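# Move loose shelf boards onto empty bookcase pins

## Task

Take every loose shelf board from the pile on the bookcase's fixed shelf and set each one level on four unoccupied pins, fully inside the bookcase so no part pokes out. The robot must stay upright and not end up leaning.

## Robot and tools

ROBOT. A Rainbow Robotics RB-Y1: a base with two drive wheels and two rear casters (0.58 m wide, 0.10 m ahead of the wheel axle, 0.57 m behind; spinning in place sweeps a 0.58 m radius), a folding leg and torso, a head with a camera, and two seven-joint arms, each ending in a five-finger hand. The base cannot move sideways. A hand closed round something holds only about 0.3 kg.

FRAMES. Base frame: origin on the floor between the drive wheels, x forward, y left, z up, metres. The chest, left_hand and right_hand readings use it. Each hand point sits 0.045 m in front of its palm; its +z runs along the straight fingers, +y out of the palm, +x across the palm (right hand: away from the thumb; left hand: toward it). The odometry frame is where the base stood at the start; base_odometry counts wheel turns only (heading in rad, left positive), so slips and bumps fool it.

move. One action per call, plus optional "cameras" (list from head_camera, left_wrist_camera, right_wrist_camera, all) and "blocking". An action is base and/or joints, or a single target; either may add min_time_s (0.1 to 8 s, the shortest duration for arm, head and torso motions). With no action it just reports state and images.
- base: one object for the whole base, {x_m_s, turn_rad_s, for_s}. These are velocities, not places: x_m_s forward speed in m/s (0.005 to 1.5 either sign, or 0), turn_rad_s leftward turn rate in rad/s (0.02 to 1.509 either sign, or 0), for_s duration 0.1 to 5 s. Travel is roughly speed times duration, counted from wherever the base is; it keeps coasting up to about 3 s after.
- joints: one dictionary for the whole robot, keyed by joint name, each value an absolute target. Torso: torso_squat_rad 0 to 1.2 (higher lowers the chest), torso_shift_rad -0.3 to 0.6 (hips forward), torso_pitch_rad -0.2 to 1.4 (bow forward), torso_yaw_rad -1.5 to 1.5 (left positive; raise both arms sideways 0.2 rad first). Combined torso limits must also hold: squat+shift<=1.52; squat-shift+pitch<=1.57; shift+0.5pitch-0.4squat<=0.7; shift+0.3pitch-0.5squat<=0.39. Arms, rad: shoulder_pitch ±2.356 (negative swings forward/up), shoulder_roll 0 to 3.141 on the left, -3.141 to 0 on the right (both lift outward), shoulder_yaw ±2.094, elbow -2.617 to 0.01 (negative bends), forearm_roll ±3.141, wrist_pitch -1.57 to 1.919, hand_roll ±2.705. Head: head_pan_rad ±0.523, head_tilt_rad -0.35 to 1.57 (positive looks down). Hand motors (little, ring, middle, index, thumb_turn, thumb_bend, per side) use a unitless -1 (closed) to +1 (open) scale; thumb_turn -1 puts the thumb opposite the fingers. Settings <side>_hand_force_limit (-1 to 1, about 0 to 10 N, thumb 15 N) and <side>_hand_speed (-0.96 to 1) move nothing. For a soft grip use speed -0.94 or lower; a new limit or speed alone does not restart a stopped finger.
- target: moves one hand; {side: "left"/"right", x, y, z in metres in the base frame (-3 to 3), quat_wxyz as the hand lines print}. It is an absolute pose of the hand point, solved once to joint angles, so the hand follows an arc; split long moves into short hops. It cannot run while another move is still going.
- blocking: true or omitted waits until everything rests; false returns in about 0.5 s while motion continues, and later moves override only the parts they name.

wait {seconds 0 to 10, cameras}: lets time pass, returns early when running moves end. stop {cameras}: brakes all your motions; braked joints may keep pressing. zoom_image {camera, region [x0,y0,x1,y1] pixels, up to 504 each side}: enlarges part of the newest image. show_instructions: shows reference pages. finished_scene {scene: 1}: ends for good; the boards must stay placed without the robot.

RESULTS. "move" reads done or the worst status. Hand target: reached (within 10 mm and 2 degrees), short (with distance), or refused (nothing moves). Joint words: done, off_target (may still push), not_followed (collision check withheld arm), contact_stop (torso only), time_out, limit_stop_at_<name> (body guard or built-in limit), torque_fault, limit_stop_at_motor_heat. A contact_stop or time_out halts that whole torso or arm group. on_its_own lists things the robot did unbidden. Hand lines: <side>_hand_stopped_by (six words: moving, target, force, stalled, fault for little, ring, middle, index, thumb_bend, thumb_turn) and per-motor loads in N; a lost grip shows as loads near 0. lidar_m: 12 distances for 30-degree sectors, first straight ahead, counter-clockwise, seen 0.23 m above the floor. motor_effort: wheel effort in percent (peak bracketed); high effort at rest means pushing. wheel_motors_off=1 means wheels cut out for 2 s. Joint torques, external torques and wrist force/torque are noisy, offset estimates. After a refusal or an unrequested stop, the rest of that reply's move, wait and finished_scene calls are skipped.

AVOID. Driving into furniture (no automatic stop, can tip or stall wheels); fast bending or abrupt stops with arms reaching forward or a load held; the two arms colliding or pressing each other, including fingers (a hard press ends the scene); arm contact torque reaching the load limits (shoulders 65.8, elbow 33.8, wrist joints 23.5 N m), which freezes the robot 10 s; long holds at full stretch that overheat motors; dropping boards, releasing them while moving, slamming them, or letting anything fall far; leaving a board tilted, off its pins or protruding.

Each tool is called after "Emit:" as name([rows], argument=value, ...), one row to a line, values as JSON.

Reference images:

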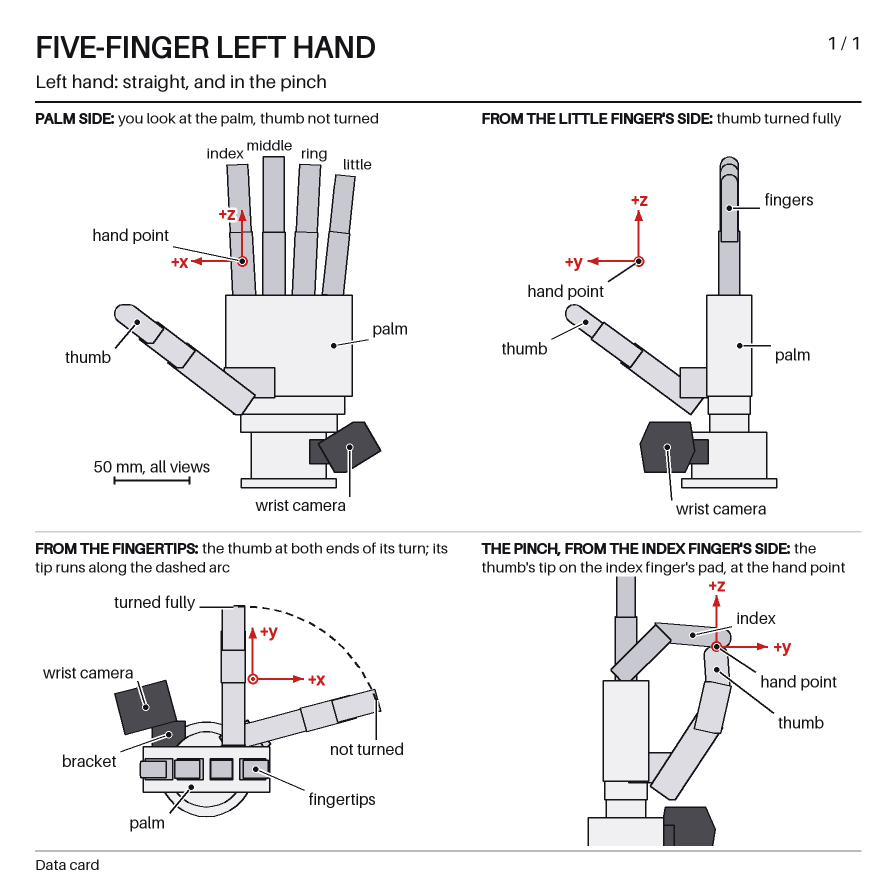

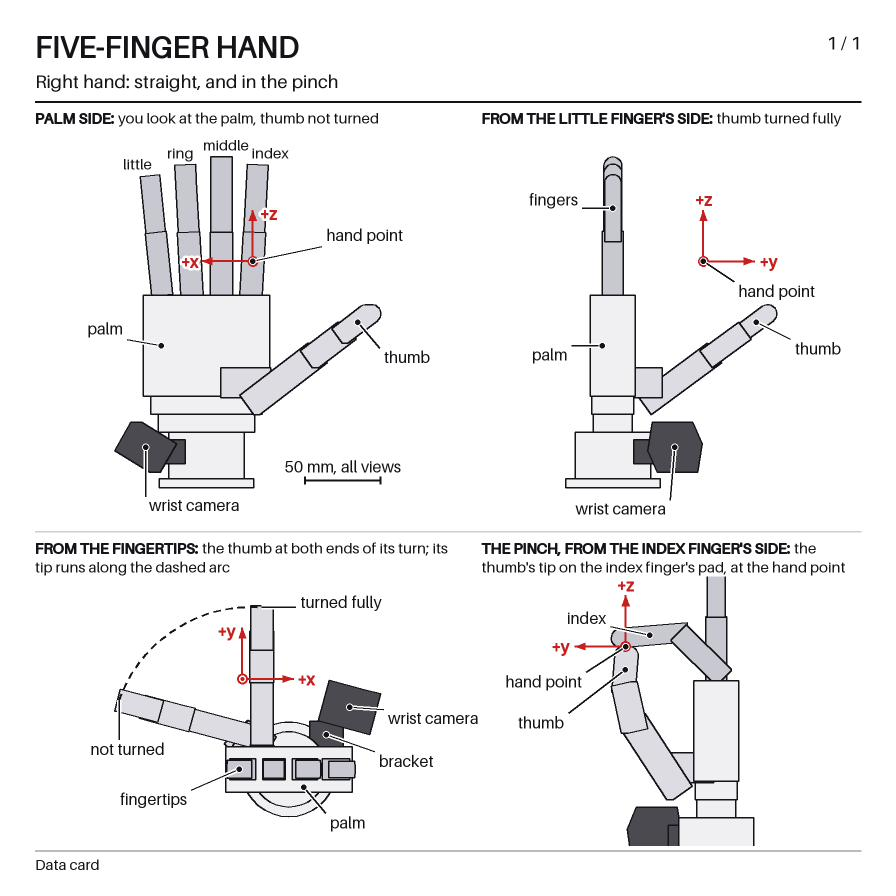

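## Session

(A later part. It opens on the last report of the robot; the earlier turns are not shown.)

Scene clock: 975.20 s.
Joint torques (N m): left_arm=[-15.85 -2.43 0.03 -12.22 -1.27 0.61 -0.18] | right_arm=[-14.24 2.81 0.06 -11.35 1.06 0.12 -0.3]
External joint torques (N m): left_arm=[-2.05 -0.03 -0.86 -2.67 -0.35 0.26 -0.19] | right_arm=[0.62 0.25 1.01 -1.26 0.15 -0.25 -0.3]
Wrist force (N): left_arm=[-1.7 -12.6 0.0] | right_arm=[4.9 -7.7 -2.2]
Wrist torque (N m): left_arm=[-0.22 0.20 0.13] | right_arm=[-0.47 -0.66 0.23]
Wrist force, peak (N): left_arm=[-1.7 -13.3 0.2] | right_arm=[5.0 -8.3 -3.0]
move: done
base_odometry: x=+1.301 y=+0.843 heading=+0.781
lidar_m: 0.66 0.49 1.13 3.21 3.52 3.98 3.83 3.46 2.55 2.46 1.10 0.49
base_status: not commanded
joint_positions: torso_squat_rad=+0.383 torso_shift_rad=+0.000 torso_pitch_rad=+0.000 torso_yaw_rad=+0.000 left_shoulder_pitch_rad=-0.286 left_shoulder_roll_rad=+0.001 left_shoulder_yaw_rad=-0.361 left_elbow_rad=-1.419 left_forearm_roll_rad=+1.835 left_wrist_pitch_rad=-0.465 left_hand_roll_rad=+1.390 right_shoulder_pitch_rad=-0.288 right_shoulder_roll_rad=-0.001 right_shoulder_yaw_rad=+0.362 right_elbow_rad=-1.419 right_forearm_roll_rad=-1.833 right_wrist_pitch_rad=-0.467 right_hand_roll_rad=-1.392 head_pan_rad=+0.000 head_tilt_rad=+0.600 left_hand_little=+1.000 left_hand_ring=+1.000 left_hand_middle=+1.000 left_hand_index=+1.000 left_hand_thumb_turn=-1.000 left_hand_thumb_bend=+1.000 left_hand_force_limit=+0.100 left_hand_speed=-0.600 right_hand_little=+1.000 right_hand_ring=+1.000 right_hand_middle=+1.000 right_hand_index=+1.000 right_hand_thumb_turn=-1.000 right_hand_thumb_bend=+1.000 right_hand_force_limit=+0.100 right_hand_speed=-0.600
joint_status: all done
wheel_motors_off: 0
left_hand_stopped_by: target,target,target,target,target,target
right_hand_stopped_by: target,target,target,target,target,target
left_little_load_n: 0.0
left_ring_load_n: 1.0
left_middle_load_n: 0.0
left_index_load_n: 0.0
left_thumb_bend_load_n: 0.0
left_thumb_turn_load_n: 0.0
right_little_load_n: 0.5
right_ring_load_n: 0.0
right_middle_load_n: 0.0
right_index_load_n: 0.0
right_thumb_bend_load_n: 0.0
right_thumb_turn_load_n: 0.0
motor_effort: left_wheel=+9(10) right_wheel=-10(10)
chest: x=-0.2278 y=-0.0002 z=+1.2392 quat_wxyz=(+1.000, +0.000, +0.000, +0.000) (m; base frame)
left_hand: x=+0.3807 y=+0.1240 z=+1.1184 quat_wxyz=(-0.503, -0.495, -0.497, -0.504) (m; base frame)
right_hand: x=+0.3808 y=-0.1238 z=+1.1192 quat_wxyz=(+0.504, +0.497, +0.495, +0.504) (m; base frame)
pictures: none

Emit:
move(joints={"torso_squat_rad": 0.393}, min_time_s=0.8)

Emit:
move(target={"side": "right", "x": 0.3808, "y": -0.1238, "z": 1.1195, "quat_wxyz": [0.504, 0.497, 0.495, 0.504]}, min_time_s=0.8)

Scene clock: 979.43 s.
Joint torques (N m): left_arm=[-16.06 -2.56 0.02 -12.08 -1.36 0.67 -0.26] | right_arm=[-14.33 2.41 0 -11.47 1 0.18 -0.37]
External joint torques (N m): left_arm=[-2.26 -0.16 -0.87 -2.53 -0.43 0.33 -0.26] | right_arm=[0.54 -0.15 0.96 -1.37 0.1 -0.18 -0.36]
Wrist force (N): left_arm=[-1.5 -13.3 -0.8] | right_arm=[4.6 -8.6 -2.6]
Wrist torque (N m): left_arm=[-0.15 0.19 0.14] | right_arm=[-0.57 -0.58 0.19]
Wrist force, peak (N): left_arm=[-1.6 -13.4 0.1] | right_arm=[5.3 -8.3 -3.1]
move: done
base_odometry: x=+1.301 y=+0.843 heading=+0.781
lidar_m: 0.64 0.49 1.12 3.21 3.52 3.98 3.83 3.48 2.54 2.46 1.10 0.49
base_status: not commanded
joint_positions: torso_squat_rad=+0.393 torso_shift_rad=+0.000 torso_pitch_rad=+0.000 torso_yaw_rad=+0.000 left_shoulder_pitch_rad=-0.286 left_shoulder_roll_rad=+0.001 left_shoulder_yaw_rad=-0.361 left_elbow_rad=-1.419 left_forearm_roll_rad=+1.835 left_wrist_pitch_rad=-0.465 left_hand_roll_rad=+1.390 right_shoulder_pitch_rad=-0.288 right_shoulder_roll_rad=-0.001 right_shoulder_yaw_rad=+0.362 right_elbow_rad=-1.419 right_forearm_roll_rad=-1.833 right_wrist_pitch_rad=-0.467 right_hand_roll_rad=-1.392 head_pan_rad=+0.000 head_tilt_rad=+0.600 left_hand_little=+1.000 left_hand_ring=+1.000 left_hand_middle=+1.000 left_hand_index=+1.000 left_hand_thumb_turn=-1.000 left_hand_thumb_bend=+1.000 left_hand_force_limit=+0.100 left_hand_speed=-0.600 right_hand_little=+1.000 right_hand_ring=+1.000 right_hand_middle=+1.000 right_hand_index=+1.000 right_hand_thumb_turn=-1.000 right_hand_thumb_bend=+1.000 right_hand_force_limit=+0.100 right_hand_speed=-0.600
joint_status: all done
wheel_motors_off: 0
left_hand_stopped_by: target,target,target,target,target,target
right_hand_stopped_by: target,target,target,target,target,target
left_little_load_n: 0.0
left_ring_load_n: 1.0
left_middle_load_n: 0.0
left_index_load_n: 0.0
left_thumb_bend_load_n: 0.0
left_thumb_turn_load_n: 0.0
right_little_load_n: 0.0
right_ring_load_n: 0.0
right_middle_load_n: 0.0
right_index_load_n: 0.0
right_thumb_bend_load_n: 0.0
right_thumb_turn_load_n: 0.0
motor_effort: left_wheel=+9(10) right_wheel=-9(10)
chest: x=-0.2279 y=-0.0002 z=+1.2366 quat_wxyz=(+1.000, +0.000, +0.000, +0.000) (m; base frame)
left_hand: x=+0.3806 y=+0.1240 z=+1.1159 quat_wxyz=(-0.503, -0.495, -0.497, -0.504) (m; base frame)
right_hand: x=+0.3807 y=-0.1238 z=+1.1167 quat_wxyz=(+0.504, +0.497, +0.495, +0.504) (m; base frame)
pictures: none

Scene clock: 980.57 s.
Joint torques (N m): left_arm=[-15.83 -2.63 0.16 -12.01 -1.17 0.58 -0.23] | right_arm=[-15.33 1.66 -1.97 -12.68 1.2 0.18 0.02]
External joint torques (N m): left_arm=[-2.03 -0.23 -0.72 -2.46 -0.24 0.24 -0.24] | right_arm=[-0.46 -0.9 -1.01 -2.57 0.3 -0.23 0.03]
Wrist force (N): left_arm=[-1.7 -11.7 -0.5] | right_arm=[5.4 -10.4 -2.4]
Wrist torque (N m): left_arm=[-0.25 0.20 0.05] | right_arm=[-0.45 -0.57 0.23]
Wrist force, peak (N): left_arm=[-1.5 -13.3 -0.7] | right_arm=[5.9 -10.1 -2.5]
move: done
base_odometry: x=+1.301 y=+0.843 heading=+0.781
lidar_m: 0.65 0.49 1.13 3.21 3.52 3.97 3.83 3.46 2.55 2.46 1.10 0.49
base_status: not commanded
joint_positions: torso_squat_rad=+0.393 torso_shift_rad=+0.000 torso_pitch_rad=+0.000 torso_yaw_rad=+0.000 left_shoulder_pitch_rad=-0.286 left_shoulder_roll_rad=+0.001 left_shoulder_yaw_rad=-0.361 left_elbow_rad=-1.419 left_forearm_roll_rad=+1.835 left_wrist_pitch_rad=-0.465 left_hand_roll_rad=+1.390 right_shoulder_pitch_rad=-0.288 right_shoulder_roll_rad=-0.001 right_shoulder_yaw_rad=+0.362 right_elbow_rad=-1.429 right_forearm_roll_rad=-1.853 right_wrist_pitch_rad=-0.468 right_hand_roll_rad=-1.370 head_pan_rad=+0.000 head_tilt_rad=+0.600 left_hand_little=+1.000 left_hand_ring=+1.000 left_hand_middle=+1.000 left_hand_index=+1.000 left_hand_thumb_turn=-1.000 left_hand_thumb_bend=+1.000 left_hand_force_limit=+0.100 left_hand_speed=-0.600 right_hand_little=+1.000 right_hand_ring=+1.000 right_hand_middle=+1.000 right_hand_index=+1.000 right_hand_thumb_turn=-1.000 right_hand_thumb_bend=+1.000 right_hand_force_limit=+0.100 right_hand_speed=-0.600
joint_status: all done
wheel_motors_off: 0
left_hand_stopped_by: target,target,target,target,target,target
right_hand_stopped_by: target,target,target,target,target,target
left_little_load_n: 0.0
left_ring_load_n: 1.0
left_middle_load_n: 0.0
left_index_load_n: 0.0
left_thumb_bend_load_n: 0.0
left_thumb_turn_load_n: 0.0
right_little_load_n: 0.0
right_ring_load_n: 0.0
right_middle_load_n: 0.5
right_index_load_n: 0.0
right_thumb_bend_load_n: 0.0
right_thumb_turn_load_n: 0.0
motor_effort: left_wheel=+9(10) right_wheel=-10(10)
chest: x=-0.2279 y=-0.0002 z=+1.2366 quat_wxyz=(+1.000, +0.000, +0.000, +0.000) (m; base frame)
left_hand: x=+0.3806 y=+0.1240 z=+1.1159 quat_wxyz=(-0.503, -0.495, -0.497, -0.504) (m; base frame)
right_hand: x=+0.3808 y=-0.1235 z=+1.1191 quat_wxyz=(+0.504, +0.497, +0.495, +0.504) (m; base frame)
right_hand_status: reached (checked arc, planned for 0.8 s): 0 mm and 0.0 deg off.
pictures: none

Emit:
move(joints={"torso_squat_rad": 0.376}, min_time_s=0.8, cameras=["all"])

Scene clock: 984.07 s.
Joint torques (N m): left_arm=[-16.41 -2.57 -0.11 -11.98 -1.33 0.69 -0.26] | right_arm=[-15.82 1.48 -2.09 -12.66 1.07 0.11 0.06]
External joint torques (N m): left_arm=[-2.61 -0.17 -0.99 -2.43 -0.41 0.34 -0.26] | right_arm=[-0.95 -1.08 -1.14 -2.55 0.17 -0.3 0.06]
Wrist force (N): left_arm=[-1.7 -11.4 -0.3] | right_arm=[5.2 -10.9 -1.5]
Wrist torque (N m): left_arm=[-0.26 0.19 0.03] | right_arm=[-0.53 -0.56 0.22]
Wrist force, peak (N): left_arm=[-1.5 -11.7 -0.5] | right_arm=[5.7 -10.7 -2.2]
move: done
base_odometry: x=+1.301 y=+0.843 heading=+0.781
lidar_m: 0.65 0.49 1.13 3.22 3.52 3.98 3.83 3.47 2.55 2.46 1.10 0.49
base_status: not commanded
joint_positions: torso_squat_rad=+0.376 torso_shift_rad=+0.000 torso_pitch_rad=+0.000 torso_yaw_rad=+0.000 left_shoulder_pitch_rad=-0.286 left_shoulder_roll_rad=+0.001 left_shoulder_yaw_rad=-0.361 left_elbow_rad=-1.419 left_forearm_roll_rad=+1.835 left_wrist_pitch_rad=-0.465 left_hand_roll_rad=+1.390 right_shoulder_pitch_rad=-0.288 right_shoulder_roll_rad=-0.001 right_shoulder_yaw_rad=+0.362 right_elbow_rad=-1.429 right_forearm_roll_rad=-1.853 right_wrist_pitch_rad=-0.468 right_hand_roll_rad=-1.370 head_pan_rad=+0.000 head_tilt_rad=+0.600 left_hand_little=+1.000 left_hand_ring=+1.000 left_hand_middle=+1.000 left_hand_index=+1.000 left_hand_thumb_turn=-1.000 left_hand_thumb_bend=+1.000 left_hand_force_limit=+0.100 left_hand_speed=-0.600 right_hand_little=+1.000 right_hand_ring=+1.000 right_hand_middle=+1.000 right_hand_index=+1.000 right_hand_thumb_turn=-1.000 right_hand_thumb_bend=+1.000 right_hand_force_limit=+0.100 right_hand_speed=-0.600
joint_status: all done
wheel_motors_off: 0
left_hand_stopped_by: target,target,target,target,target,target
right_hand_stopped_by: target,target,target,target,target,target
left_little_load_n: 0.0
left_ring_load_n: 1.0
left_middle_load_n: 0.0
left_index_load_n: 0.0
left_thumb_bend_load_n: 0.0
left_thumb_turn_load_n: 0.0
right_little_load_n: 0.0
right_ring_load_n: 0.0
right_middle_load_n: 0.5
right_index_load_n: -0.5
right_thumb_bend_load_n: 0.0
right_thumb_turn_load_n: 0.0
motor_effort: left_wheel=+9(10) right_wheel=-10(10)
chest: x=-0.2278 y=-0.0002 z=+1.2410 quat_wxyz=(+1.000, +0.000, +0.000, +0.000) (m; base frame)
left_hand: x=+0.3807 y=+0.1240 z=+1.1202 quat_wxyz=(-0.503, -0.495, -0.497, -0.504) (m; base frame)
right_hand: x=+0.3809 y=-0.1235 z=+1.1234 quat_wxyz=(+0.504, +0.497, +0.495, +0.504) (m; base frame)
pictures: head_camera, left_wrist_camera, right_wrist_camera

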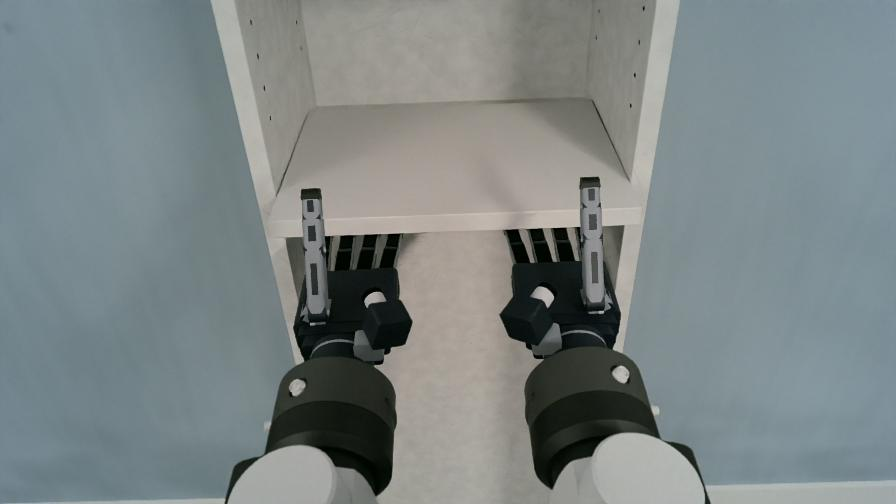

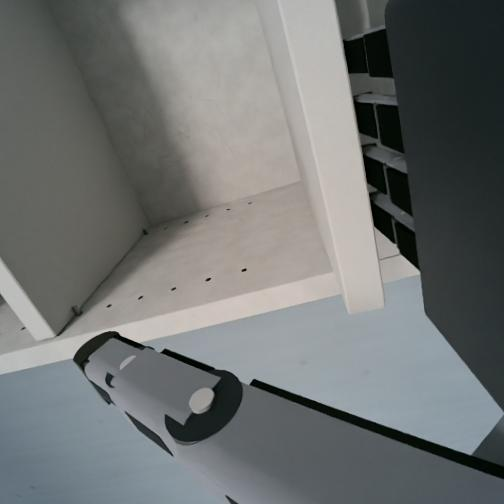

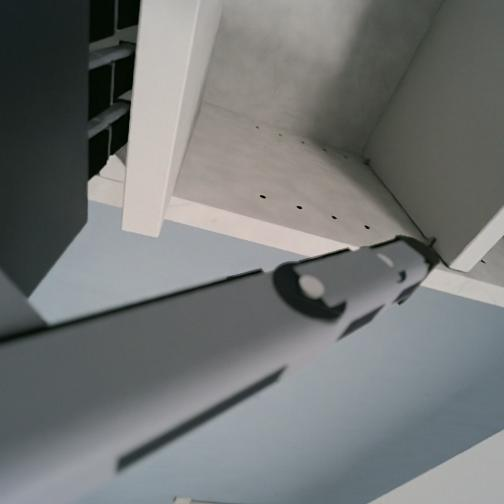

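Emit:
move(base={"x_m_s": -0.03, "for_s": 1.85})

Emit:
wait(seconds=0.2, cameras=["all"])

Scene clock: 988.40 s.
Joint torques (N m): left_arm=[-16.53 -2.83 0 -11.93 -1.31 0.66 -0.13] | right_arm=[-15.46 1.52 -2 -12.56 1.1 0.01 0.18]
External joint torques (N m): left_arm=[-2.73 -0.43 -0.89 -2.38 -0.38 0.31 -0.14] | right_arm=[-0.59 -1.05 -1.05 -2.46 0.2 -0.4 0.19]
Wrist force (N): left_arm=[-1.4 -10.3 -1.8] | right_arm=[5.2 -9.5 -2.7]
Wrist torque (N m): left_arm=[-0.20 0.20 0.07] | right_arm=[-0.43 -0.65 0.21]
Wrist force, peak (N): left_arm=[-1.5 -11.9 0.6] | right_arm=[6.2 -11.0 -1.1]
move: done
base_odometry: x=+1.261 y=+0.804 heading=+0.780
lidar_m: 0.66 0.55 1.21 3.38 3.51 3.92 3.78 3.48 2.56 2.46 1.18 0.54
base_status: done (sent for 1.87 of 1.87 s)
joint_positions: torso_squat_rad=+0.376 torso_shift_rad=+0.000 torso_pitch_rad=+0.000 torso_yaw_rad=+0.000 left_shoulder_pitch_rad=-0.286 left_shoulder_roll_rad=+0.001 left_shoulder_yaw_rad=-0.361 left_elbow_rad=-1.419 left_forearm_roll_rad=+1.835 left_wrist_pitch_rad=-0.465 left_hand_roll_rad=+1.390 right_shoulder_pitch_rad=-0.288 right_shoulder_roll_rad=-0.001 right_shoulder_yaw_rad=+0.362 right_elbow_rad=-1.429 right_forearm_roll_rad=-1.853 right_wrist_pitch_rad=-0.468 right_hand_roll_rad=-1.370 head_pan_rad=+0.000 head_tilt_rad=+0.600 left_hand_little=+1.000 left_hand_ring=+1.000 left_hand_middle=+1.000 left_hand_index=+1.000 left_hand_thumb_turn=-1.000 left_hand_thumb_bend=+1.000 left_hand_force_limit=+0.100 left_hand_speed=-0.600 right_hand_little=+1.000 right_hand_ring=+1.000 right_hand_middle=+1.000 right_hand_index=+1.000 right_hand_thumb_turn=-1.000 right_hand_thumb_bend=+1.000 right_hand_force_limit=+0.100 right_hand_speed=-0.600
joint_status: not commanded
wheel_motors_off: 0
left_hand_stopped_by: target,target,target,target,target,target
right_hand_stopped_by: target,target,target,target,target,target
left_little_load_n: 0.0
left_ring_load_n: 1.0
left_middle_load_n: 0.0
left_index_load_n: 0.5
left_thumb_bend_load_n: 0.0
left_thumb_turn_load_n: 0.0
right_little_load_n: 0.0
right_ring_load_n: 0.0
right_middle_load_n: 0.5
right_index_load_n: 0.0
right_thumb_bend_load_n: 0.0
right_thumb_turn_load_n: 0.0
motor_effort: left_wheel=-7(16) right_wheel=+2(21)
chest: x=-0.2278 y=-0.0002 z=+1.2410 quat_wxyz=(+1.000, +0.000, +0.000, +0.000) (m; base frame)
left_hand: x=+0.3807 y=+0.1240 z=+1.1203 quat_wxyz=(-0.503, -0.495, -0.497, -0.504) (m; base frame)
right_hand: x=+0.3808 y=-0.1235 z=+1.1235 quat_wxyz=(+0.504, +0.497, +0.495, +0.504) (m; base frame)
pictures: none

Scene clock: 988.60 s.
Joint torques (N m): left_arm=[-16.15 -2.78 0.25 -11.95 -1.33 0.72 -0.21] | right_arm=[-15.63 1.45 -2.02 -12.35 1.22 0.05 0.08]
External joint torques (N m): left_arm=[-2.34 -0.38 -0.63 -2.4 -0.41 0.37 -0.22] | right_arm=[-0.76 -1.12 -1.07 -2.25 0.32 -0.36 0.09]
Wrist force (N): left_arm=[-1.0 -10.9 -1.3] | right_arm=[5.1 -10.4 -2.2]
Wrist torque (N m): left_arm=[-0.21 0.17 0.09] | right_arm=[-0.51 -0.59 0.18]
Wrist force, peak (N): left_arm=[-1.0 -11.5 -1.4] | right_arm=[5.4 -10.4 -1.7]
base_odometry: x=+1.261 y=+0.804 heading=+0.780
lidar_m: 0.65 0.54 1.21 3.37 3.50 3.92 3.77 3.46 2.55 2.46 1.18 0.54
base_status: done (sent for 1.87 of 1.87 s)
joint_positions: torso_squat_rad=+0.376 torso_shift_rad=+0.000 torso_pitch_rad=+0.000 torso_yaw_rad=+0.000 left_shoulder_pitch_rad=-0.286 left_shoulder_roll_rad=+0.001 left_shoulder_yaw_rad=-0.361 left_elbow_rad=-1.419 left_forearm_roll_rad=+1.835 left_wrist_pitch_rad=-0.465 left_hand_roll_rad=+1.390 right_shoulder_pitch_rad=-0.288 right_shoulder_roll_rad=-0.001 right_shoulder_yaw_rad=+0.362 right_elbow_rad=-1.429 right_forearm_roll_rad=-1.853 right_wrist_pitch_rad=-0.468 right_hand_roll_rad=-1.370 head_pan_rad=+0.000 head_tilt_rad=+0.600 left_hand_little=+1.000 left_hand_ring=+1.000 left_hand_middle=+1.000 left_hand_index=+1.000 left_hand_thumb_turn=-1.000 left_hand_thumb_bend=+1.000 left_hand_force_limit=+0.100 left_hand_speed=-0.600 right_hand_little=+1.000 right_hand_ring=+1.000 right_hand_middle=+1.000 right_hand_index=+1.000 right_hand_thumb_turn=-1.000 right_hand_thumb_bend=+1.000 right_hand_force_limit=+0.100 right_hand_speed=-0.600
joint_status: not commanded
wheel_motors_off: 0
left_hand_stopped_by: target,target,target,target,target,target
right_hand_stopped_by: target,target,target,target,target,target
left_little_load_n: 0.0
left_ring_load_n: 0.5
left_middle_load_n: 0.0
left_index_load_n: 0.0
left_thumb_bend_load_n: 0.0
left_thumb_turn_load_n: 0.0
right_little_load_n: 0.0
right_ring_load_n: 0.0
right_middle_load_n: 0.5
right_index_load_n: 0.5
right_thumb_bend_load_n: 0.0
right_thumb_turn_load_n: 0.0
motor_effort: left_wheel=-7(16) right_wheel=+2(21)
chest: x=-0.2278 y=-0.0002 z=+1.2410 quat_wxyz=(+1.000, +0.000, +0.000, +0.000) (m; base frame)
left_hand: x=+0.3807 y=+0.1240 z=+1.1203 quat_wxyz=(-0.503, -0.495, -0.497, -0.504) (m; base frame)
right_hand: x=+0.3808 y=-0.1235 z=+1.1235 quat_wxyz=(+0.504, +0.497, +0.495, +0.504) (m; base frame)
wait: 0.20 s; no rest
pictures: head_camera, left_wrist_camera, right_wrist_camera

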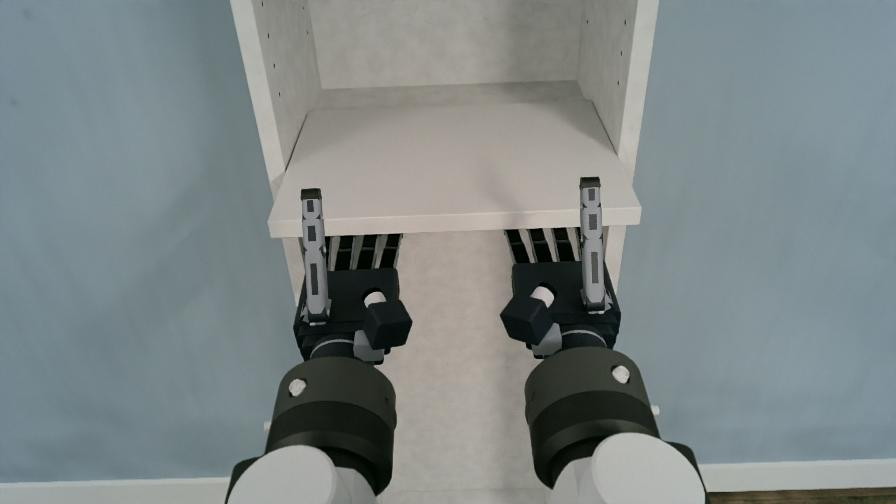

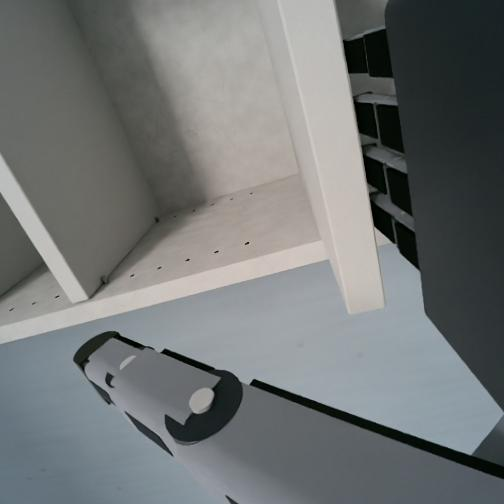

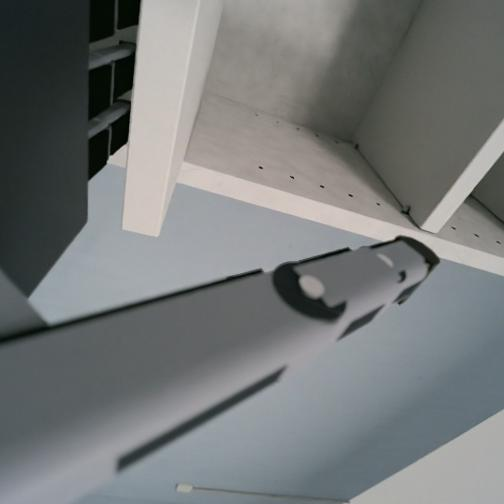

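Emit:
move(joints={"torso_squat_rad": 0.425}, min_time_s=1.2)

Emit:
move(base={"x_m_s": 0.03, "for_s": 2.0})

Emit:
move(joints={"torso_squat_rad": 0.395}, min_time_s=0.8, cameras=["all"])

Scene clock: 1004.93 s.
Joint torques (N m): left_arm=[-15.8 -2.68 -0.23 -10.23 -1.16 0.58 -0.15] | right_arm=[-15.85 1.42 -1.95 -11.92 1.2 0.12 0.09]
External joint torques (N m): left_arm=[-1.99 -0.28 -1.12 -0.68 -0.23 0.24 -0.16] | right_arm=[-0.97 -1.15 -0.99 -1.82 0.3 -0.29 0.1]
Wrist force (N): left_arm=[-1.5 -6.8 -0.7] | right_arm=[5.0 -8.0 -2.1]
Wrist torque (N m): left_arm=[-0.47 0.21 -0.13] | right_arm=[-0.53 -0.70 0.23]
Wrist force, peak (N): left_arm=[-1.0 -11.6 -1.5] | right_arm=[5.3 -10.9 -2.0]
move: done
base_odometry: x=+1.261 y=+0.804 heading=+0.780
lidar_m: 0.66 0.54 1.22 3.38 3.51 3.93 3.77 3.47 2.55 2.46 1.18 0.54
base_status: not commanded
joint_positions: torso_squat_rad=+0.425 torso_shift_rad=+0.000 torso_pitch_rad=+0.000 torso_yaw_rad=+0.000 left_shoulder_pitch_rad=-0.286 left_shoulder_roll_rad=+0.001 left_shoulder_yaw_rad=-0.361 left_elbow_rad=-1.420 left_forearm_roll_rad=+1.835 left_wrist_pitch_rad=-0.465 left_hand_roll_rad=+1.390 right_shoulder_pitch_rad=-0.288 right_shoulder_roll_rad=-0.001 right_shoulder_yaw_rad=+0.362 right_elbow_rad=-1.429 right_forearm_roll_rad=-1.853 right_wrist_pitch_rad=-0.468 right_hand_roll_rad=-1.370 head_pan_rad=+0.000 head_tilt_rad=+0.600 left_hand_little=+1.000 left_hand_ring=+1.000 left_hand_middle=+1.000 left_hand_index=+1.000 left_hand_thumb_turn=-1.000 left_hand_thumb_bend=+1.000 left_hand_force_limit=+0.100 left_hand_speed=-0.600 right_hand_little=+1.000 right_hand_ring=+1.000 right_hand_middle=+1.000 right_hand_index=+1.000 right_hand_thumb_turn=-1.000 right_hand_thumb_bend=+1.000 right_hand_force_limit=+0.100 right_hand_speed=-0.600
joint_status: all done
wheel_motors_off: 0
left_hand_stopped_by: target,target,target,target,target,target
right_hand_stopped_by: target,target,target,target,target,target
left_little_load_n: 0.0
left_ring_load_n: 0.0
left_middle_load_n: 0.0
left_index_load_n: 0.0
left_thumb_bend_load_n: 0.0
left_thumb_turn_load_n: 0.0
right_little_load_n: 0.0
right_ring_load_n: 0.0
right_middle_load_n: 0.0
right_index_load_n: 0.0
right_thumb_bend_load_n: 0.0
right_thumb_turn_load_n: 0.0
motor_effort: left_wheel=-7(9) right_wheel=+3(3)
chest: x=-0.2280 y=-0.0002 z=+1.2277 quat_wxyz=(+1.000, +0.000, +0.000, +0.000) (m; base frame)
left_hand: x=+0.3805 y=+0.1240 z=+1.1075 quat_wxyz=(-0.504, -0.495, -0.497, -0.504) (m; base frame)
right_hand: x=+0.3806 y=-0.1235 z=+1.1104 quat_wxyz=(+0.504, +0.497, +0.495, +0.504) (m; base frame)
pictures: none

Scene clock: 1007.57 s.
Joint torques (N m): left_arm=[-15.08 -2.77 0.22 -9.96 -0.95 0.74 -0.2] | right_arm=[-15.62 1.69 -1.77 -11.62 1.22 0.07 0.16]
External joint torques (N m): left_arm=[-1.27 -0.37 -0.66 -0.41 -0.03 0.39 -0.21] | right_arm=[-0.75 -0.87 -0.81 -1.51 0.32 -0.34 0.17]
Wrist force (N): left_arm=[-1.6 -6.9 -0.9] | right_arm=[4.8 -8.0 -2.0]
Wrist torque (N m): left_arm=[-0.46 0.23 -0.14] | right_arm=[-0.54 -0.63 0.23]
Wrist force, peak (N): left_arm=[-1.4 -7.1 -0.7] | right_arm=[5.0 -8.8 -2.4]
move: done
base_odometry: x=+1.304 y=+0.846 heading=+0.782
lidar_m: 0.65 0.48 1.13 3.20 3.52 3.99 3.83 3.47 2.55 2.46 1.09 0.49
base_status: done (sent for 2 of 2 s)
joint_positions: torso_squat_rad=+0.425 torso_shift_rad=+0.000 torso_pitch_rad=+0.000 torso_yaw_rad=+0.000 left_shoulder_pitch_rad=-0.286 left_shoulder_roll_rad=+0.001 left_shoulder_yaw_rad=-0.361 left_elbow_rad=-1.420 left_forearm_roll_rad=+1.835 left_wrist_pitch_rad=-0.465 left_hand_roll_rad=+1.390 right_shoulder_pitch_rad=-0.288 right_shoulder_roll_rad=-0.001 right_shoulder_yaw_rad=+0.362 right_elbow_rad=-1.429 right_forearm_roll_rad=-1.853 right_wrist_pitch_rad=-0.468 right_hand_roll_rad=-1.370 head_pan_rad=+0.000 head_tilt_rad=+0.600 left_hand_little=+1.000 left_hand_ring=+1.000 left_hand_middle=+1.000 left_hand_index=+1.000 left_hand_thumb_turn=-1.000 left_hand_thumb_bend=+1.000 left_hand_force_limit=+0.100 left_hand_speed=-0.600 right_hand_little=+1.000 right_hand_ring=+1.000 right_hand_middle=+1.000 right_hand_index=+1.000 right_hand_thumb_turn=-1.000 right_hand_thumb_bend=+1.000 right_hand_force_limit=+0.100 right_hand_speed=-0.600
joint_status: not commanded
wheel_motors_off: 0
left_hand_stopped_by: target,target,target,target,target,target
right_hand_stopped_by: target,target,target,target,target,target
left_little_load_n: 0.0
left_ring_load_n: 0.0
left_middle_load_n: 0.0
left_index_load_n: 0.0
left_thumb_bend_load_n: 0.0
left_thumb_turn_load_n: 0.0
right_little_load_n: 0.0
right_ring_load_n: 0.0
right_middle_load_n: 0.0
right_index_load_n: 0.0
right_thumb_bend_load_n: 0.0
right_thumb_turn_load_n: 0.0
motor_effort: left_wheel=+9(22) right_wheel=-10(17)
chest: x=-0.2280 y=-0.0002 z=+1.2277 quat_wxyz=(+1.000, +0.000, +0.000, +0.000) (m; base frame)
left_hand: x=+0.3806 y=+0.1239 z=+1.1075 quat_wxyz=(-0.504, -0.495, -0.497, -0.504) (m; base frame)
right_hand: x=+0.3807 y=-0.1236 z=+1.1104 quat_wxyz=(+0.504, +0.497, +0.495, +0.504) (m; base frame)
pictures: none

Scene clock: 1008.67 s.
Joint torques (N m): left_arm=[-15.72 -2.71 0 -11.84 -1.07 0.68 -0.29] | right_arm=[-15.5 1.47 -1.63 -11.57 1.07 0.12 0.12]
External joint torques (N m): left_arm=[-1.92 -0.31 -0.89 -2.29 -0.15 0.34 -0.3] | right_arm=[-0.64 -1.1 -0.68 -1.47 0.17 -0.29 0.12]
Wrist force (N): left_arm=[-1.3 -11.2 -1.0] | right_arm=[4.9 -9.7 -1.9]
Wrist torque (N m): left_arm=[-0.35 0.18 0.19] | right_arm=[-0.49 -0.65 0.25]
Wrist force, peak (N): left_arm=[-1.0 -13.6 -0.8] | right_arm=[5.1 -11.0 -2.5]
move: done
base_odometry: x=+1.304 y=+0.846 heading=+0.782
lidar_m: 0.65 0.49 1.13 3.21 3.52 3.99 3.83 3.48 2.55 2.46 1.09 0.49
base_status: not commanded
joint_positions: torso_squat_rad=+0.395 torso_shift_rad=+0.000 torso_pitch_rad=+0.000 torso_yaw_rad=+0.000 left_shoulder_pitch_rad=-0.286 left_shoulder_roll_rad=+0.001 left_shoulder_yaw_rad=-0.361 left_elbow_rad=-1.419 left_forearm_roll_rad=+1.835 left_wrist_pitch_rad=-0.465 left_hand_roll_rad=+1.390 right_shoulder_pitch_rad=-0.288 right_shoulder_roll_rad=-0.001 right_shoulder_yaw_rad=+0.362 right_elbow_rad=-1.429 right_forearm_roll_rad=-1.853 right_wrist_pitch_rad=-0.468 right_hand_roll_rad=-1.370 head_pan_rad=+0.000 head_tilt_rad=+0.600 left_hand_little=+1.000 left_hand_ring=+1.000 left_hand_middle=+1.000 left_hand_index=+1.000 left_hand_thumb_turn=-1.000 left_hand_thumb_bend=+1.000 left_hand_force_limit=+0.100 left_hand_speed=-0.600 right_hand_little=+1.000 right_hand_ring=+1.000 right_hand_middle=+1.000 right_hand_index=+1.000 right_hand_thumb_turn=-1.000 right_hand_thumb_bend=+1.000 right_hand_force_limit=+0.100 right_hand_speed=-0.600
joint_status: all done
wheel_motors_off: 0
left_hand_stopped_by: target,target,target,target,target,target
right_hand_stopped_by: target,target,target,target,target,target
left_little_load_n: 0.5
left_ring_load_n: 0.0
left_middle_load_n: 0.0
left_index_load_n: 0.0
left_thumb_bend_load_n: 0.0
left_thumb_turn_load_n: 0.0
right_little_load_n: 0.0
right_ring_load_n: 0.0
right_middle_load_n: 0.5
right_index_load_n: 0.0
right_thumb_bend_load_n: 0.0
right_thumb_turn_load_n: 0.0
motor_effort: left_wheel=+9(10) right_wheel=-10(10)
chest: x=-0.2278 y=-0.0002 z=+1.2360 quat_wxyz=(+1.000, +0.000, +0.000, +0.000) (m; base frame)
left_hand: x=+0.3807 y=+0.1240 z=+1.1153 quat_wxyz=(-0.503, -0.495, -0.497, -0.504) (m; base frame)
right_hand: x=+0.3808 y=-0.1236 z=+1.1186 quat_wxyz=(+0.504, +0.497, +0.495, +0.504) (m; base frame)
pictures: head_camera, left_wrist_camera, right_wrist_camera

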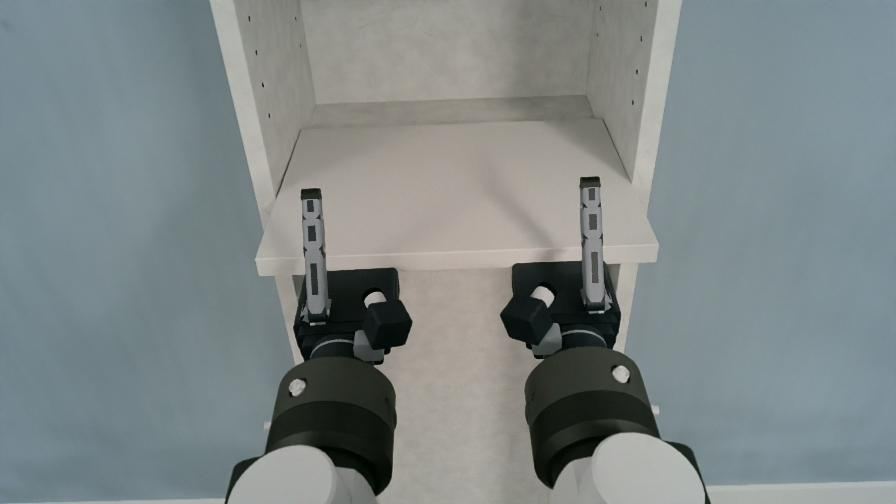

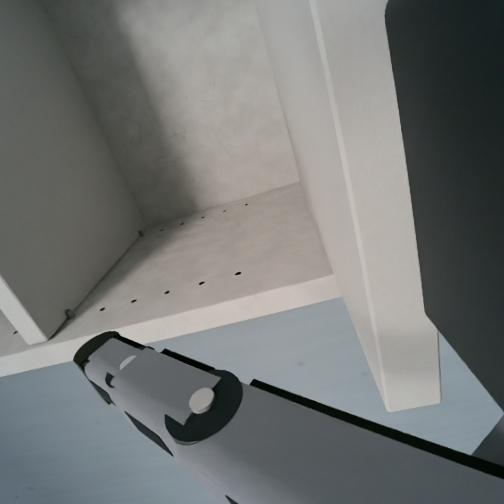

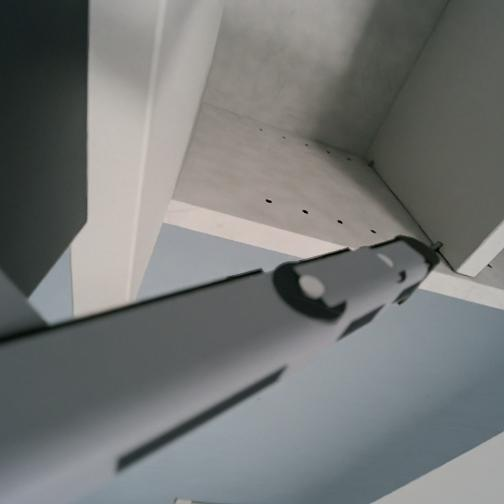

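Emit:
move(joints={"left_hand_force_limit": -0.4, "right_hand_force_limit": -0.4, "left_hand_speed": 0, "right_hand_speed": 0, "left_hand_thumb_bend": 0, "right_hand_thumb_bend": 0})

Emit:
move(joints={"left_hand_speed": -0.85, "right_hand_speed": -0.85, "left_hand_thumb_bend": -1.0, "right_hand_thumb_bend": -1.0}, cameras=["all"])

Scene clock: 1017.23 s.
Joint torques (N m): left_arm=[-16.21 -2.63 0.02 -11.88 -1.14 0.68 -0.24] | right_arm=[-15.25 1.49 -1.45 -11.43 1.11 0.16 0.05]
External joint torques (N m): left_arm=[-2.4 -0.23 -0.86 -2.33 -0.22 0.33 -0.25] | right_arm=[-0.38 -1.08 -0.49 -1.32 0.2 -0.26 0.06]
Wrist force (N): left_arm=[-0.9 -12.4 -0.9] | right_arm=[5.6 -10.6 -2.1]
Wrist torque (N m): left_arm=[-0.35 0.19 0.19] | right_arm=[-0.40 -0.68 0.29]
Wrist force, peak (N): left_arm=[-1.1 -12.5 -0.8] | right_arm=[6.2 -11.1 -2.0]
move: done
base_odometry: x=+1.304 y=+0.846 heading=+0.782
lidar_m: 0.66 0.49 1.11 3.21 3.51 3.97 3.83 3.47 2.56 2.46 1.10 0.49
base_status: not commanded
joint_positions: torso_squat_rad=+0.395 torso_shift_rad=+0.000 torso_pitch_rad=+0.000 torso_yaw_rad=+0.000 left_shoulder_pitch_rad=-0.286 left_shoulder_roll_rad=+0.001 left_shoulder_yaw_rad=-0.361 left_elbow_rad=-1.419 left_forearm_roll_rad=+1.835 left_wrist_pitch_rad=-0.465 left_hand_roll_rad=+1.390 right_shoulder_pitch_rad=-0.288 right_shoulder_roll_rad=-0.001 right_shoulder_yaw_rad=+0.362 right_elbow_rad=-1.429 right_forearm_roll_rad=-1.853 right_wrist_pitch_rad=-0.468 right_hand_roll_rad=-1.370 head_pan_rad=+0.000 head_tilt_rad=+0.600 left_hand_little=+1.000 left_hand_ring=+1.000 left_hand_middle=+1.000 left_hand_index=+1.000 left_hand_thumb_turn=-1.000 left_hand_thumb_bend=+0.000 left_hand_force_limit=-0.400 left_hand_speed=+0.000 right_hand_little=+1.000 right_hand_ring=+1.000 right_hand_middle=+1.000 right_hand_index=+1.000 right_hand_thumb_turn=-1.000 right_hand_thumb_bend=+0.000 right_hand_force_limit=-0.400 right_hand_speed=+0.000
joint_status: all done
wheel_motors_off: 0
left_hand_stopped_by: target,target,target,target,target,target
right_hand_stopped_by: target,target,target,target,target,target
left_little_load_n: 0.0
left_ring_load_n: 0.0
left_middle_load_n: 0.0
left_index_load_n: 0.0
left_thumb_bend_load_n: 0.0
left_thumb_turn_load_n: 0.0
right_little_load_n: 0.0
right_ring_load_n: 0.0
right_middle_load_n: 0.5
right_index_load_n: 0.0
right_thumb_bend_load_n: 0.0
right_thumb_turn_load_n: 0.0
motor_effort: left_wheel=+9(10) right_wheel=-9(10)
chest: x=-0.2278 y=-0.0002 z=+1.2360 quat_wxyz=(+1.000, +0.000, +0.000, +0.000) (m; base frame)
left_hand: x=+0.3807 y=+0.1240 z=+1.1153 quat_wxyz=(-0.503, -0.495, -0.497, -0.504) (m; base frame)
right_hand: x=+0.3808 y=-0.1236 z=+1.1186 quat_wxyz=(+0.504, +0.497, +0.495, +0.504) (m; base frame)
pictures: none

Scene clock: 1021.47 s.
Joint torques (N m): left_arm=[-16.17 -2.7 -0.02 -12.3 -1.27 0.57 -0.23] | right_arm=[-15.61 1.54 -1.68 -11.56 1.4 0.18 0.14]
External joint torques (N m): left_arm=[-2.37 -0.3 -0.91 -2.74 -0.35 0.22 -0.24] | right_arm=[-0.74 -1.02 -0.72 -1.45 0.5 -0.23 0.15]
Wrist force (N): left_arm=[-1.8 -12.4 -1.2] | right_arm=[5.4 -10.2 -2.1]
Wrist torque (N m): left_arm=[-0.19 0.15 0.46] | right_arm=[-0.08 -0.70 0.30]
Wrist force, peak (N): left_arm=[-1.3 -13.7 -1.1] | right_arm=[5.8 -11.5 -2.0]
move: off_target
base_odometry: x=+1.304 y=+0.846 heading=+0.782
lidar_m: 0.66 0.49 1.12 3.21 3.51 3.98 3.83 3.48 2.56 2.46 1.09 0.49
base_status: not commanded
joint_positions: torso_squat_rad=+0.395 torso_shift_rad=+0.000 torso_pitch_rad=+0.000 torso_yaw_rad=+0.000 left_shoulder_pitch_rad=-0.286 left_shoulder_roll_rad=+0.001 left_shoulder_yaw_rad=-0.361 left_elbow_rad=-1.419 left_forearm_roll_rad=+1.835 left_wrist_pitch_rad=-0.465 left_hand_roll_rad=+1.390 right_shoulder_pitch_rad=-0.288 right_shoulder_roll_rad=-0.001 right_shoulder_yaw_rad=+0.362 right_elbow_rad=-1.429 right_forearm_roll_rad=-1.853 right_wrist_pitch_rad=-0.468 right_hand_roll_rad=-1.370 head_pan_rad=+0.000 head_tilt_rad=+0.600 left_hand_little=+1.000 left_hand_ring=+1.000 left_hand_middle=+1.000 left_hand_index=+1.000 left_hand_thumb_turn=-1.000 left_hand_thumb_bend=-0.462 left_hand_force_limit=-0.400 left_hand_speed=-0.850 right_hand_little=+1.000 right_hand_ring=+1.000 right_hand_middle=+1.000 right_hand_index=+1.000 right_hand_thumb_turn=-1.000 right_hand_thumb_bend=-0.477 right_hand_force_limit=-0.400 right_hand_speed=-0.850
joint_status: left_hand_thumb_bend off_target (ended at -0.462, target -1.000); right_hand_thumb_bend off_target (ended at -0.477, target -1.000); the others done
wheel_motors_off: 0
left_hand_stopped_by: target,target,target,target,force,target
right_hand_stopped_by: target,target,target,target,force,target
left_little_load_n: 0.5
left_ring_load_n: 0.0
left_middle_load_n: 0.0
left_index_load_n: 0.0
left_thumb_bend_load_n: 5.5
left_thumb_turn_load_n: 0.5
right_little_load_n: 0.0
right_ring_load_n: 0.0
right_middle_load_n: 0.5
right_index_load_n: 0.5
right_thumb_bend_load_n: 5.0
right_thumb_turn_load_n: 0.5
motor_effort: left_wheel=+9(10) right_wheel=-10(10)
chest: x=-0.2278 y=-0.0002 z=+1.2360 quat_wxyz=(+1.000, +0.000, +0.000, +0.000) (m; base frame)
left_hand: x=+0.3807 y=+0.1240 z=+1.1152 quat_wxyz=(-0.503, -0.495, -0.497, -0.504) (m; base frame)
right_hand: x=+0.3808 y=-0.1236 z=+1.1186 quat_wxyz=(+0.504, +0.497, +0.495, +0.504) (m; base frame)
pictures: head_camera, left_wrist_camera, right_wrist_camera

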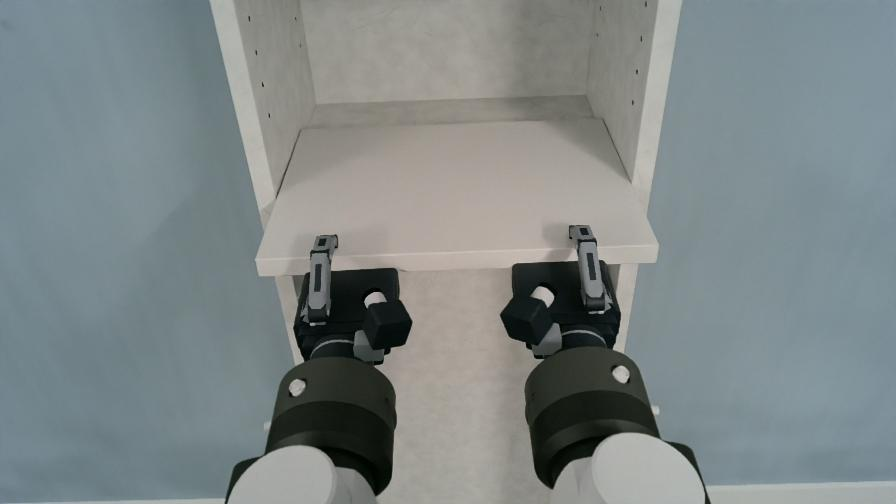

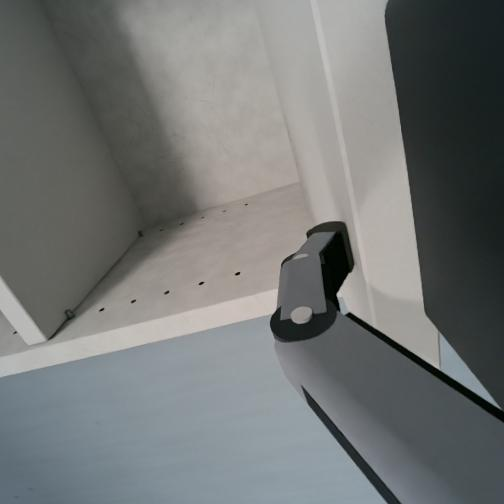

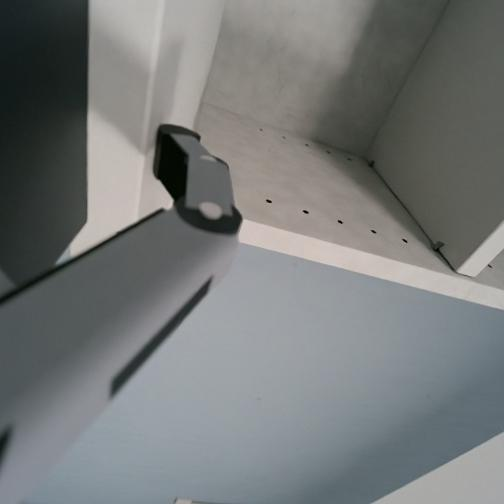

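Emit:
move(joints={"left_hand_force_limit": 0.1, "right_hand_force_limit": 0.1, "left_hand_thumb_bend": -0.98, "right_hand_thumb_bend": -0.98})

Emit:
move(joints={"torso_squat_rad": 0.30}, min_time_s=1.2)

Emit:
move(base={"x_m_s": -0.06, "for_s": 3.3}, cameras=["all"])

Scene clock: 1025.80 s.
Joint torques (N m): left_arm=[-16.83 -2.78 -0.01 -12.94 -1.11 0.66 -0.02] | right_arm=[-15.48 1.71 -1.63 -11.59 1.3 0.24 0.05]
External joint torques (N m): left_arm=[-3.03 -0.38 -0.9 -3.39 -0.19 0.31 -0.03] | right_arm=[-0.61 -0.86 -0.67 -1.49 0.39 -0.18 0.06]
Wrist force (N): left_arm=[-2.3 -13.6 -1.0] | right_arm=[5.2 -9.3 -1.6]
Wrist torque (N m): left_arm=[-0.18 0.17 0.65] | right_arm=[0.13 -0.66 0.29]
Wrist force, peak (N): left_arm=[-1.9 -15.1 -0.9] | right_arm=[5.9 -11.8 -2.2]
move: off_target
base_odometry: x=+1.304 y=+0.846 heading=+0.782
lidar_m: 0.65 0.49 1.12 3.20 3.50 3.98 3.83 3.47 2.54 2.46 1.09 0.49
base_status: not commanded
joint_positions: torso_squat_rad=+0.395 torso_shift_rad=+0.000 torso_pitch_rad=+0.000 torso_yaw_rad=+0.000 left_shoulder_pitch_rad=-0.286 left_shoulder_roll_rad=+0.001 left_shoulder_yaw_rad=-0.361 left_elbow_rad=-1.419 left_forearm_roll_rad=+1.835 left_wrist_pitch_rad=-0.465 left_hand_roll_rad=+1.390 right_shoulder_pitch_rad=-0.288 right_shoulder_roll_rad=-0.001 right_shoulder_yaw_rad=+0.362 right_elbow_rad=-1.429 right_forearm_roll_rad=-1.854 right_wrist_pitch_rad=-0.468 right_hand_roll_rad=-1.370 head_pan_rad=+0.000 head_tilt_rad=+0.600 left_hand_little=+1.000 left_hand_ring=+1.000 left_hand_middle=+1.000 left_hand_index=+1.000 left_hand_thumb_turn=-1.000 left_hand_thumb_bend=-0.472 left_hand_force_limit=+0.100 left_hand_speed=-0.850 right_hand_little=+1.000 right_hand_ring=+1.000 right_hand_middle=+1.000 right_hand_index=+1.000 right_hand_thumb_turn=-1.000 right_hand_thumb_bend=-0.491 right_hand_force_limit=+0.100 right_hand_speed=-0.850
joint_status: left_hand_thumb_bend off_target (ended at -0.472, target -0.980); right_hand_thumb_bend off_target (ended at -0.491, target -0.980); the others done
wheel_motors_off: 0
left_hand_stopped_by: target,target,target,target,force,target
right_hand_stopped_by: target,target,target,target,force,target
left_little_load_n: 0.5
left_ring_load_n: 0.0
left_middle_load_n: 0.0
left_index_load_n: 0.0
left_thumb_bend_load_n: 8.0
left_thumb_turn_load_n: 0.5
right_little_load_n: 0.0
right_ring_load_n: 0.0
right_middle_load_n: 0.5
right_index_load_n: 0.5
right_thumb_bend_load_n: 9.5
right_thumb_turn_load_n: 1.0
motor_effort: left_wheel=+10(10) right_wheel=-9(10)
chest: x=-0.2278 y=-0.0002 z=+1.2360 quat_wxyz=(+1.000, +0.000, +0.000, +0.000) (m; base frame)
left_hand: x=+0.3807 y=+0.1240 z=+1.1150 quat_wxyz=(-0.503, -0.495, -0.497, -0.504) (m; base frame)
right_hand: x=+0.3809 y=-0.1236 z=+1.1185 quat_wxyz=(+0.504, +0.497, +0.495, +0.504) (m; base frame)
pictures: none

Scene clock: 1027.30 s.
Joint torques (N m): left_arm=[-17.61 -2.53 0.53 -13.76 -1.33 0.65 0.09] | right_arm=[-15.57 1.49 -1.79 -11.78 1.48 0.24 0.03]
External joint torques (N m): left_arm=[-3.81 -0.13 -0.36 -4.21 -0.4 0.31 0.08] | right_arm=[-0.7 -1.08 -0.83 -1.67 0.58 -0.17 0.04]
Wrist force (N): left_arm=[-2.0 -15.6 -1.5] | right_arm=[6.2 -10.7 -2.3]
Wrist torque (N m): left_arm=[-0.05 0.06 0.64] | right_arm=[0.24 -0.68 0.28]
Wrist force, peak (N): left_arm=[-1.9 -16.0 -1.2] | right_arm=[6.0 -11.6 -1.6]
move: done
base_odometry: x=+1.304 y=+0.846 heading=+0.782
lidar_m: 0.65 0.49 1.12 3.20 3.51 3.99 3.84 3.47 2.55 2.46 1.08 0.48
base_status: not commanded
joint_positions: torso_squat_rad=+0.300 torso_shift_rad=+0.000 torso_pitch_rad=+0.001 torso_yaw_rad=+0.000 left_shoulder_pitch_rad=-0.286 left_shoulder_roll_rad=+0.001 left_shoulder_yaw_rad=-0.361 left_elbow_rad=-1.419 left_forearm_roll_rad=+1.835 left_wrist_pitch_rad=-0.465 left_hand_roll_rad=+1.390 right_shoulder_pitch_rad=-0.288 right_shoulder_roll_rad=-0.001 right_shoulder_yaw_rad=+0.362 right_elbow_rad=-1.429 right_forearm_roll_rad=-1.854 right_wrist_pitch_rad=-0.468 right_hand_roll_rad=-1.370 head_pan_rad=+0.000 head_tilt_rad=+0.600 left_hand_little=+1.000 left_hand_ring=+1.000 left_hand_middle=+1.000 left_hand_index=+1.000 left_hand_thumb_turn=-1.000 left_hand_thumb_bend=-0.472 left_hand_force_limit=+0.100 left_hand_speed=-0.850 right_hand_little=+1.000 right_hand_ring=+1.000 right_hand_middle=+1.000 right_hand_index=+1.000 right_hand_thumb_turn=-1.000 right_hand_thumb_bend=-0.491 right_hand_force_limit=+0.100 right_hand_speed=-0.850
joint_status: all done
wheel_motors_off: 0
left_hand_stopped_by: target,target,target,target,force,target
right_hand_stopped_by: target,target,target,target,force,target
left_little_load_n: 1.0
left_ring_load_n: 0.5
left_middle_load_n: 0.0
left_index_load_n: 0.0
left_thumb_bend_load_n: 7.5
left_thumb_turn_load_n: 0.5
right_little_load_n: 0.0
right_ring_load_n: 0.0
right_middle_load_n: 1.5
right_index_load_n: 0.5
right_thumb_bend_load_n: 11.0
right_thumb_turn_load_n: 0.5
motor_effort: left_wheel=+10(10) right_wheel=-10(10)
chest: x=-0.2276 y=-0.0002 z=+1.2587 quat_wxyz=(+1.000, +0.000, +0.000, +0.000) (m; base frame)
left_hand: x=+0.3808 y=+0.1240 z=+1.1373 quat_wxyz=(-0.503, -0.496, -0.498, -0.504) (m; base frame)
right_hand: x=+0.3810 y=-0.1236 z=+1.1410 quat_wxyz=(+0.504, +0.497, +0.495, +0.504) (m; base frame)
pictures: none

Scene clock: 1031.43 s.
Joint torques (N m): left_arm=[-18.63 -2.62 0.69 -13.95 -1.31 0.73 0.03] | right_arm=[-15.68 2.01 -1.57 -12.3 1.54 0.2 0.04]
External joint torques (N m): left_arm=[-4.83 -0.21 -0.19 -4.4 -0.39 0.38 0.02] | right_arm=[-0.81 -0.56 -0.61 -2.19 0.64 -0.21 0.05]
Wrist force (N): left_arm=[-2.1 -15.2 -1.4] | right_arm=[6.5 -9.8 -2.0]
Wrist torque (N m): left_arm=[-0.07 0.12 0.62] | right_arm=[0.29 -0.71 0.31]
Wrist force, peak (N): left_arm=[-1.1 -16.1 -1.7] | right_arm=[6.9 -11.7 -0.5]
move: done
base_odometry: x=+1.164 y=+0.707 heading=+0.783
lidar_m: 0.67 0.68 1.41 3.38 3.53 3.79 3.63 3.46 2.55 2.46 1.37 0.67
base_status: done (sent for 3.3 of 3.3 s)
joint_positions: torso_squat_rad=+0.300 torso_shift_rad=+0.000 torso_pitch_rad=+0.001 torso_yaw_rad=+0.000 left_shoulder_pitch_rad=-0.285 left_shoulder_roll_rad=+0.001 left_shoulder_yaw_rad=-0.361 left_elbow_rad=-1.419 left_forearm_roll_rad=+1.835 left_wrist_pitch_rad=-0.465 left_hand_roll_rad=+1.390 right_shoulder_pitch_rad=-0.288 right_shoulder_roll_rad=-0.001 right_shoulder_yaw_rad=+0.362 right_elbow_rad=-1.429 right_forearm_roll_rad=-1.854 right_wrist_pitch_rad=-0.468 right_hand_roll_rad=-1.370 head_pan_rad=+0.000 head_tilt_rad=+0.600 left_hand_little=+1.000 left_hand_ring=+1.000 left_hand_middle=+1.000 left_hand_index=+1.000 left_hand_thumb_turn=-1.000 left_hand_thumb_bend=-0.472 left_hand_force_limit=+0.100 left_hand_speed=-0.850 right_hand_little=+1.000 right_hand_ring=+1.000 right_hand_middle=+1.000 right_hand_index=+1.000 right_hand_thumb_turn=-1.000 right_hand_thumb_bend=-0.491 right_hand_force_limit=+0.100 right_hand_speed=-0.850
joint_status: not commanded
wheel_motors_off: 0
left_hand_stopped_by: target,target,target,target,force,target
right_hand_stopped_by: target,target,target,target,force,target
left_little_load_n: 0.5
left_ring_load_n: 0.5
left_middle_load_n: 0.0
left_index_load_n: 0.0
left_thumb_bend_load_n: 7.5
left_thumb_turn_load_n: 0.5
right_little_load_n: 0.0
right_ring_load_n: 0.0
right_middle_load_n: 1.5
right_index_load_n: 0.5
right_thumb_bend_load_n: 11.0
right_thumb_turn_load_n: 1.0
motor_effort: left_wheel=+10(22) right_wheel=-13(23)
chest: x=-0.2277 y=-0.0002 z=+1.2587 quat_wxyz=(+1.000, +0.000, +0.000, +0.000) (m; base frame)
left_hand: x=+0.3807 y=+0.1241 z=+1.1372 quat_wxyz=(-0.503, -0.496, -0.498, -0.504) (m; base frame)
right_hand: x=+0.3809 y=-0.1236 z=+1.1410 quat_wxyz=(+0.504, +0.497, +0.495, +0.504) (m; base frame)
pictures: head_camera, left_wrist_camera, right_wrist_camera

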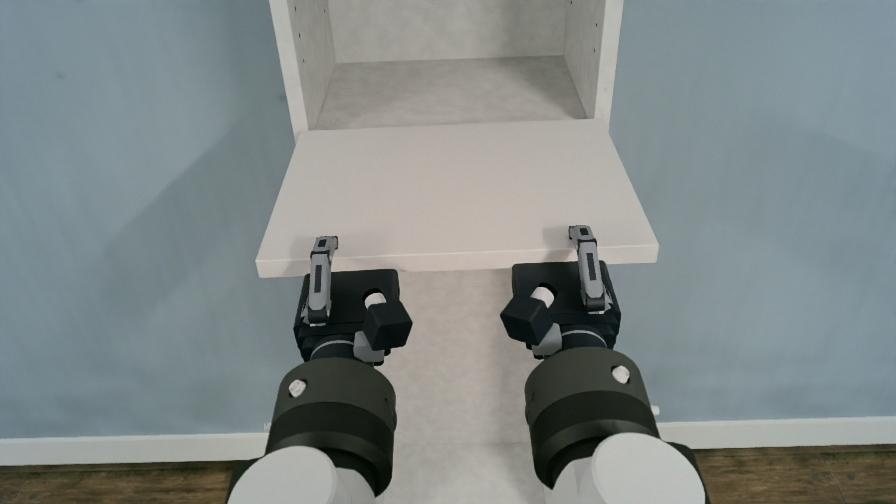

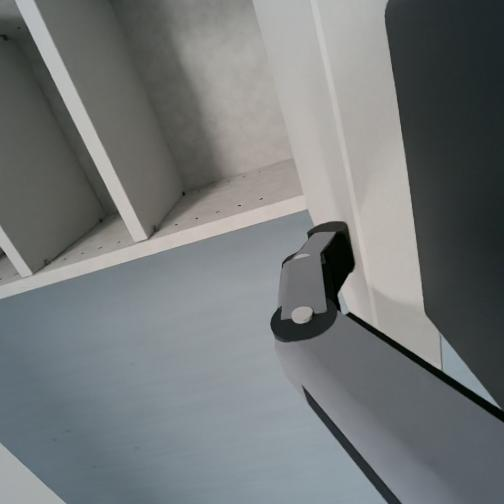

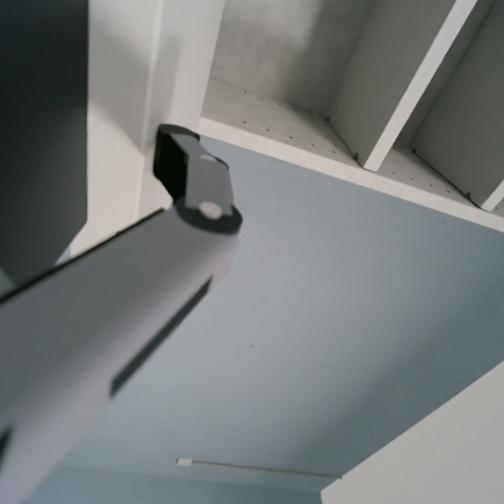

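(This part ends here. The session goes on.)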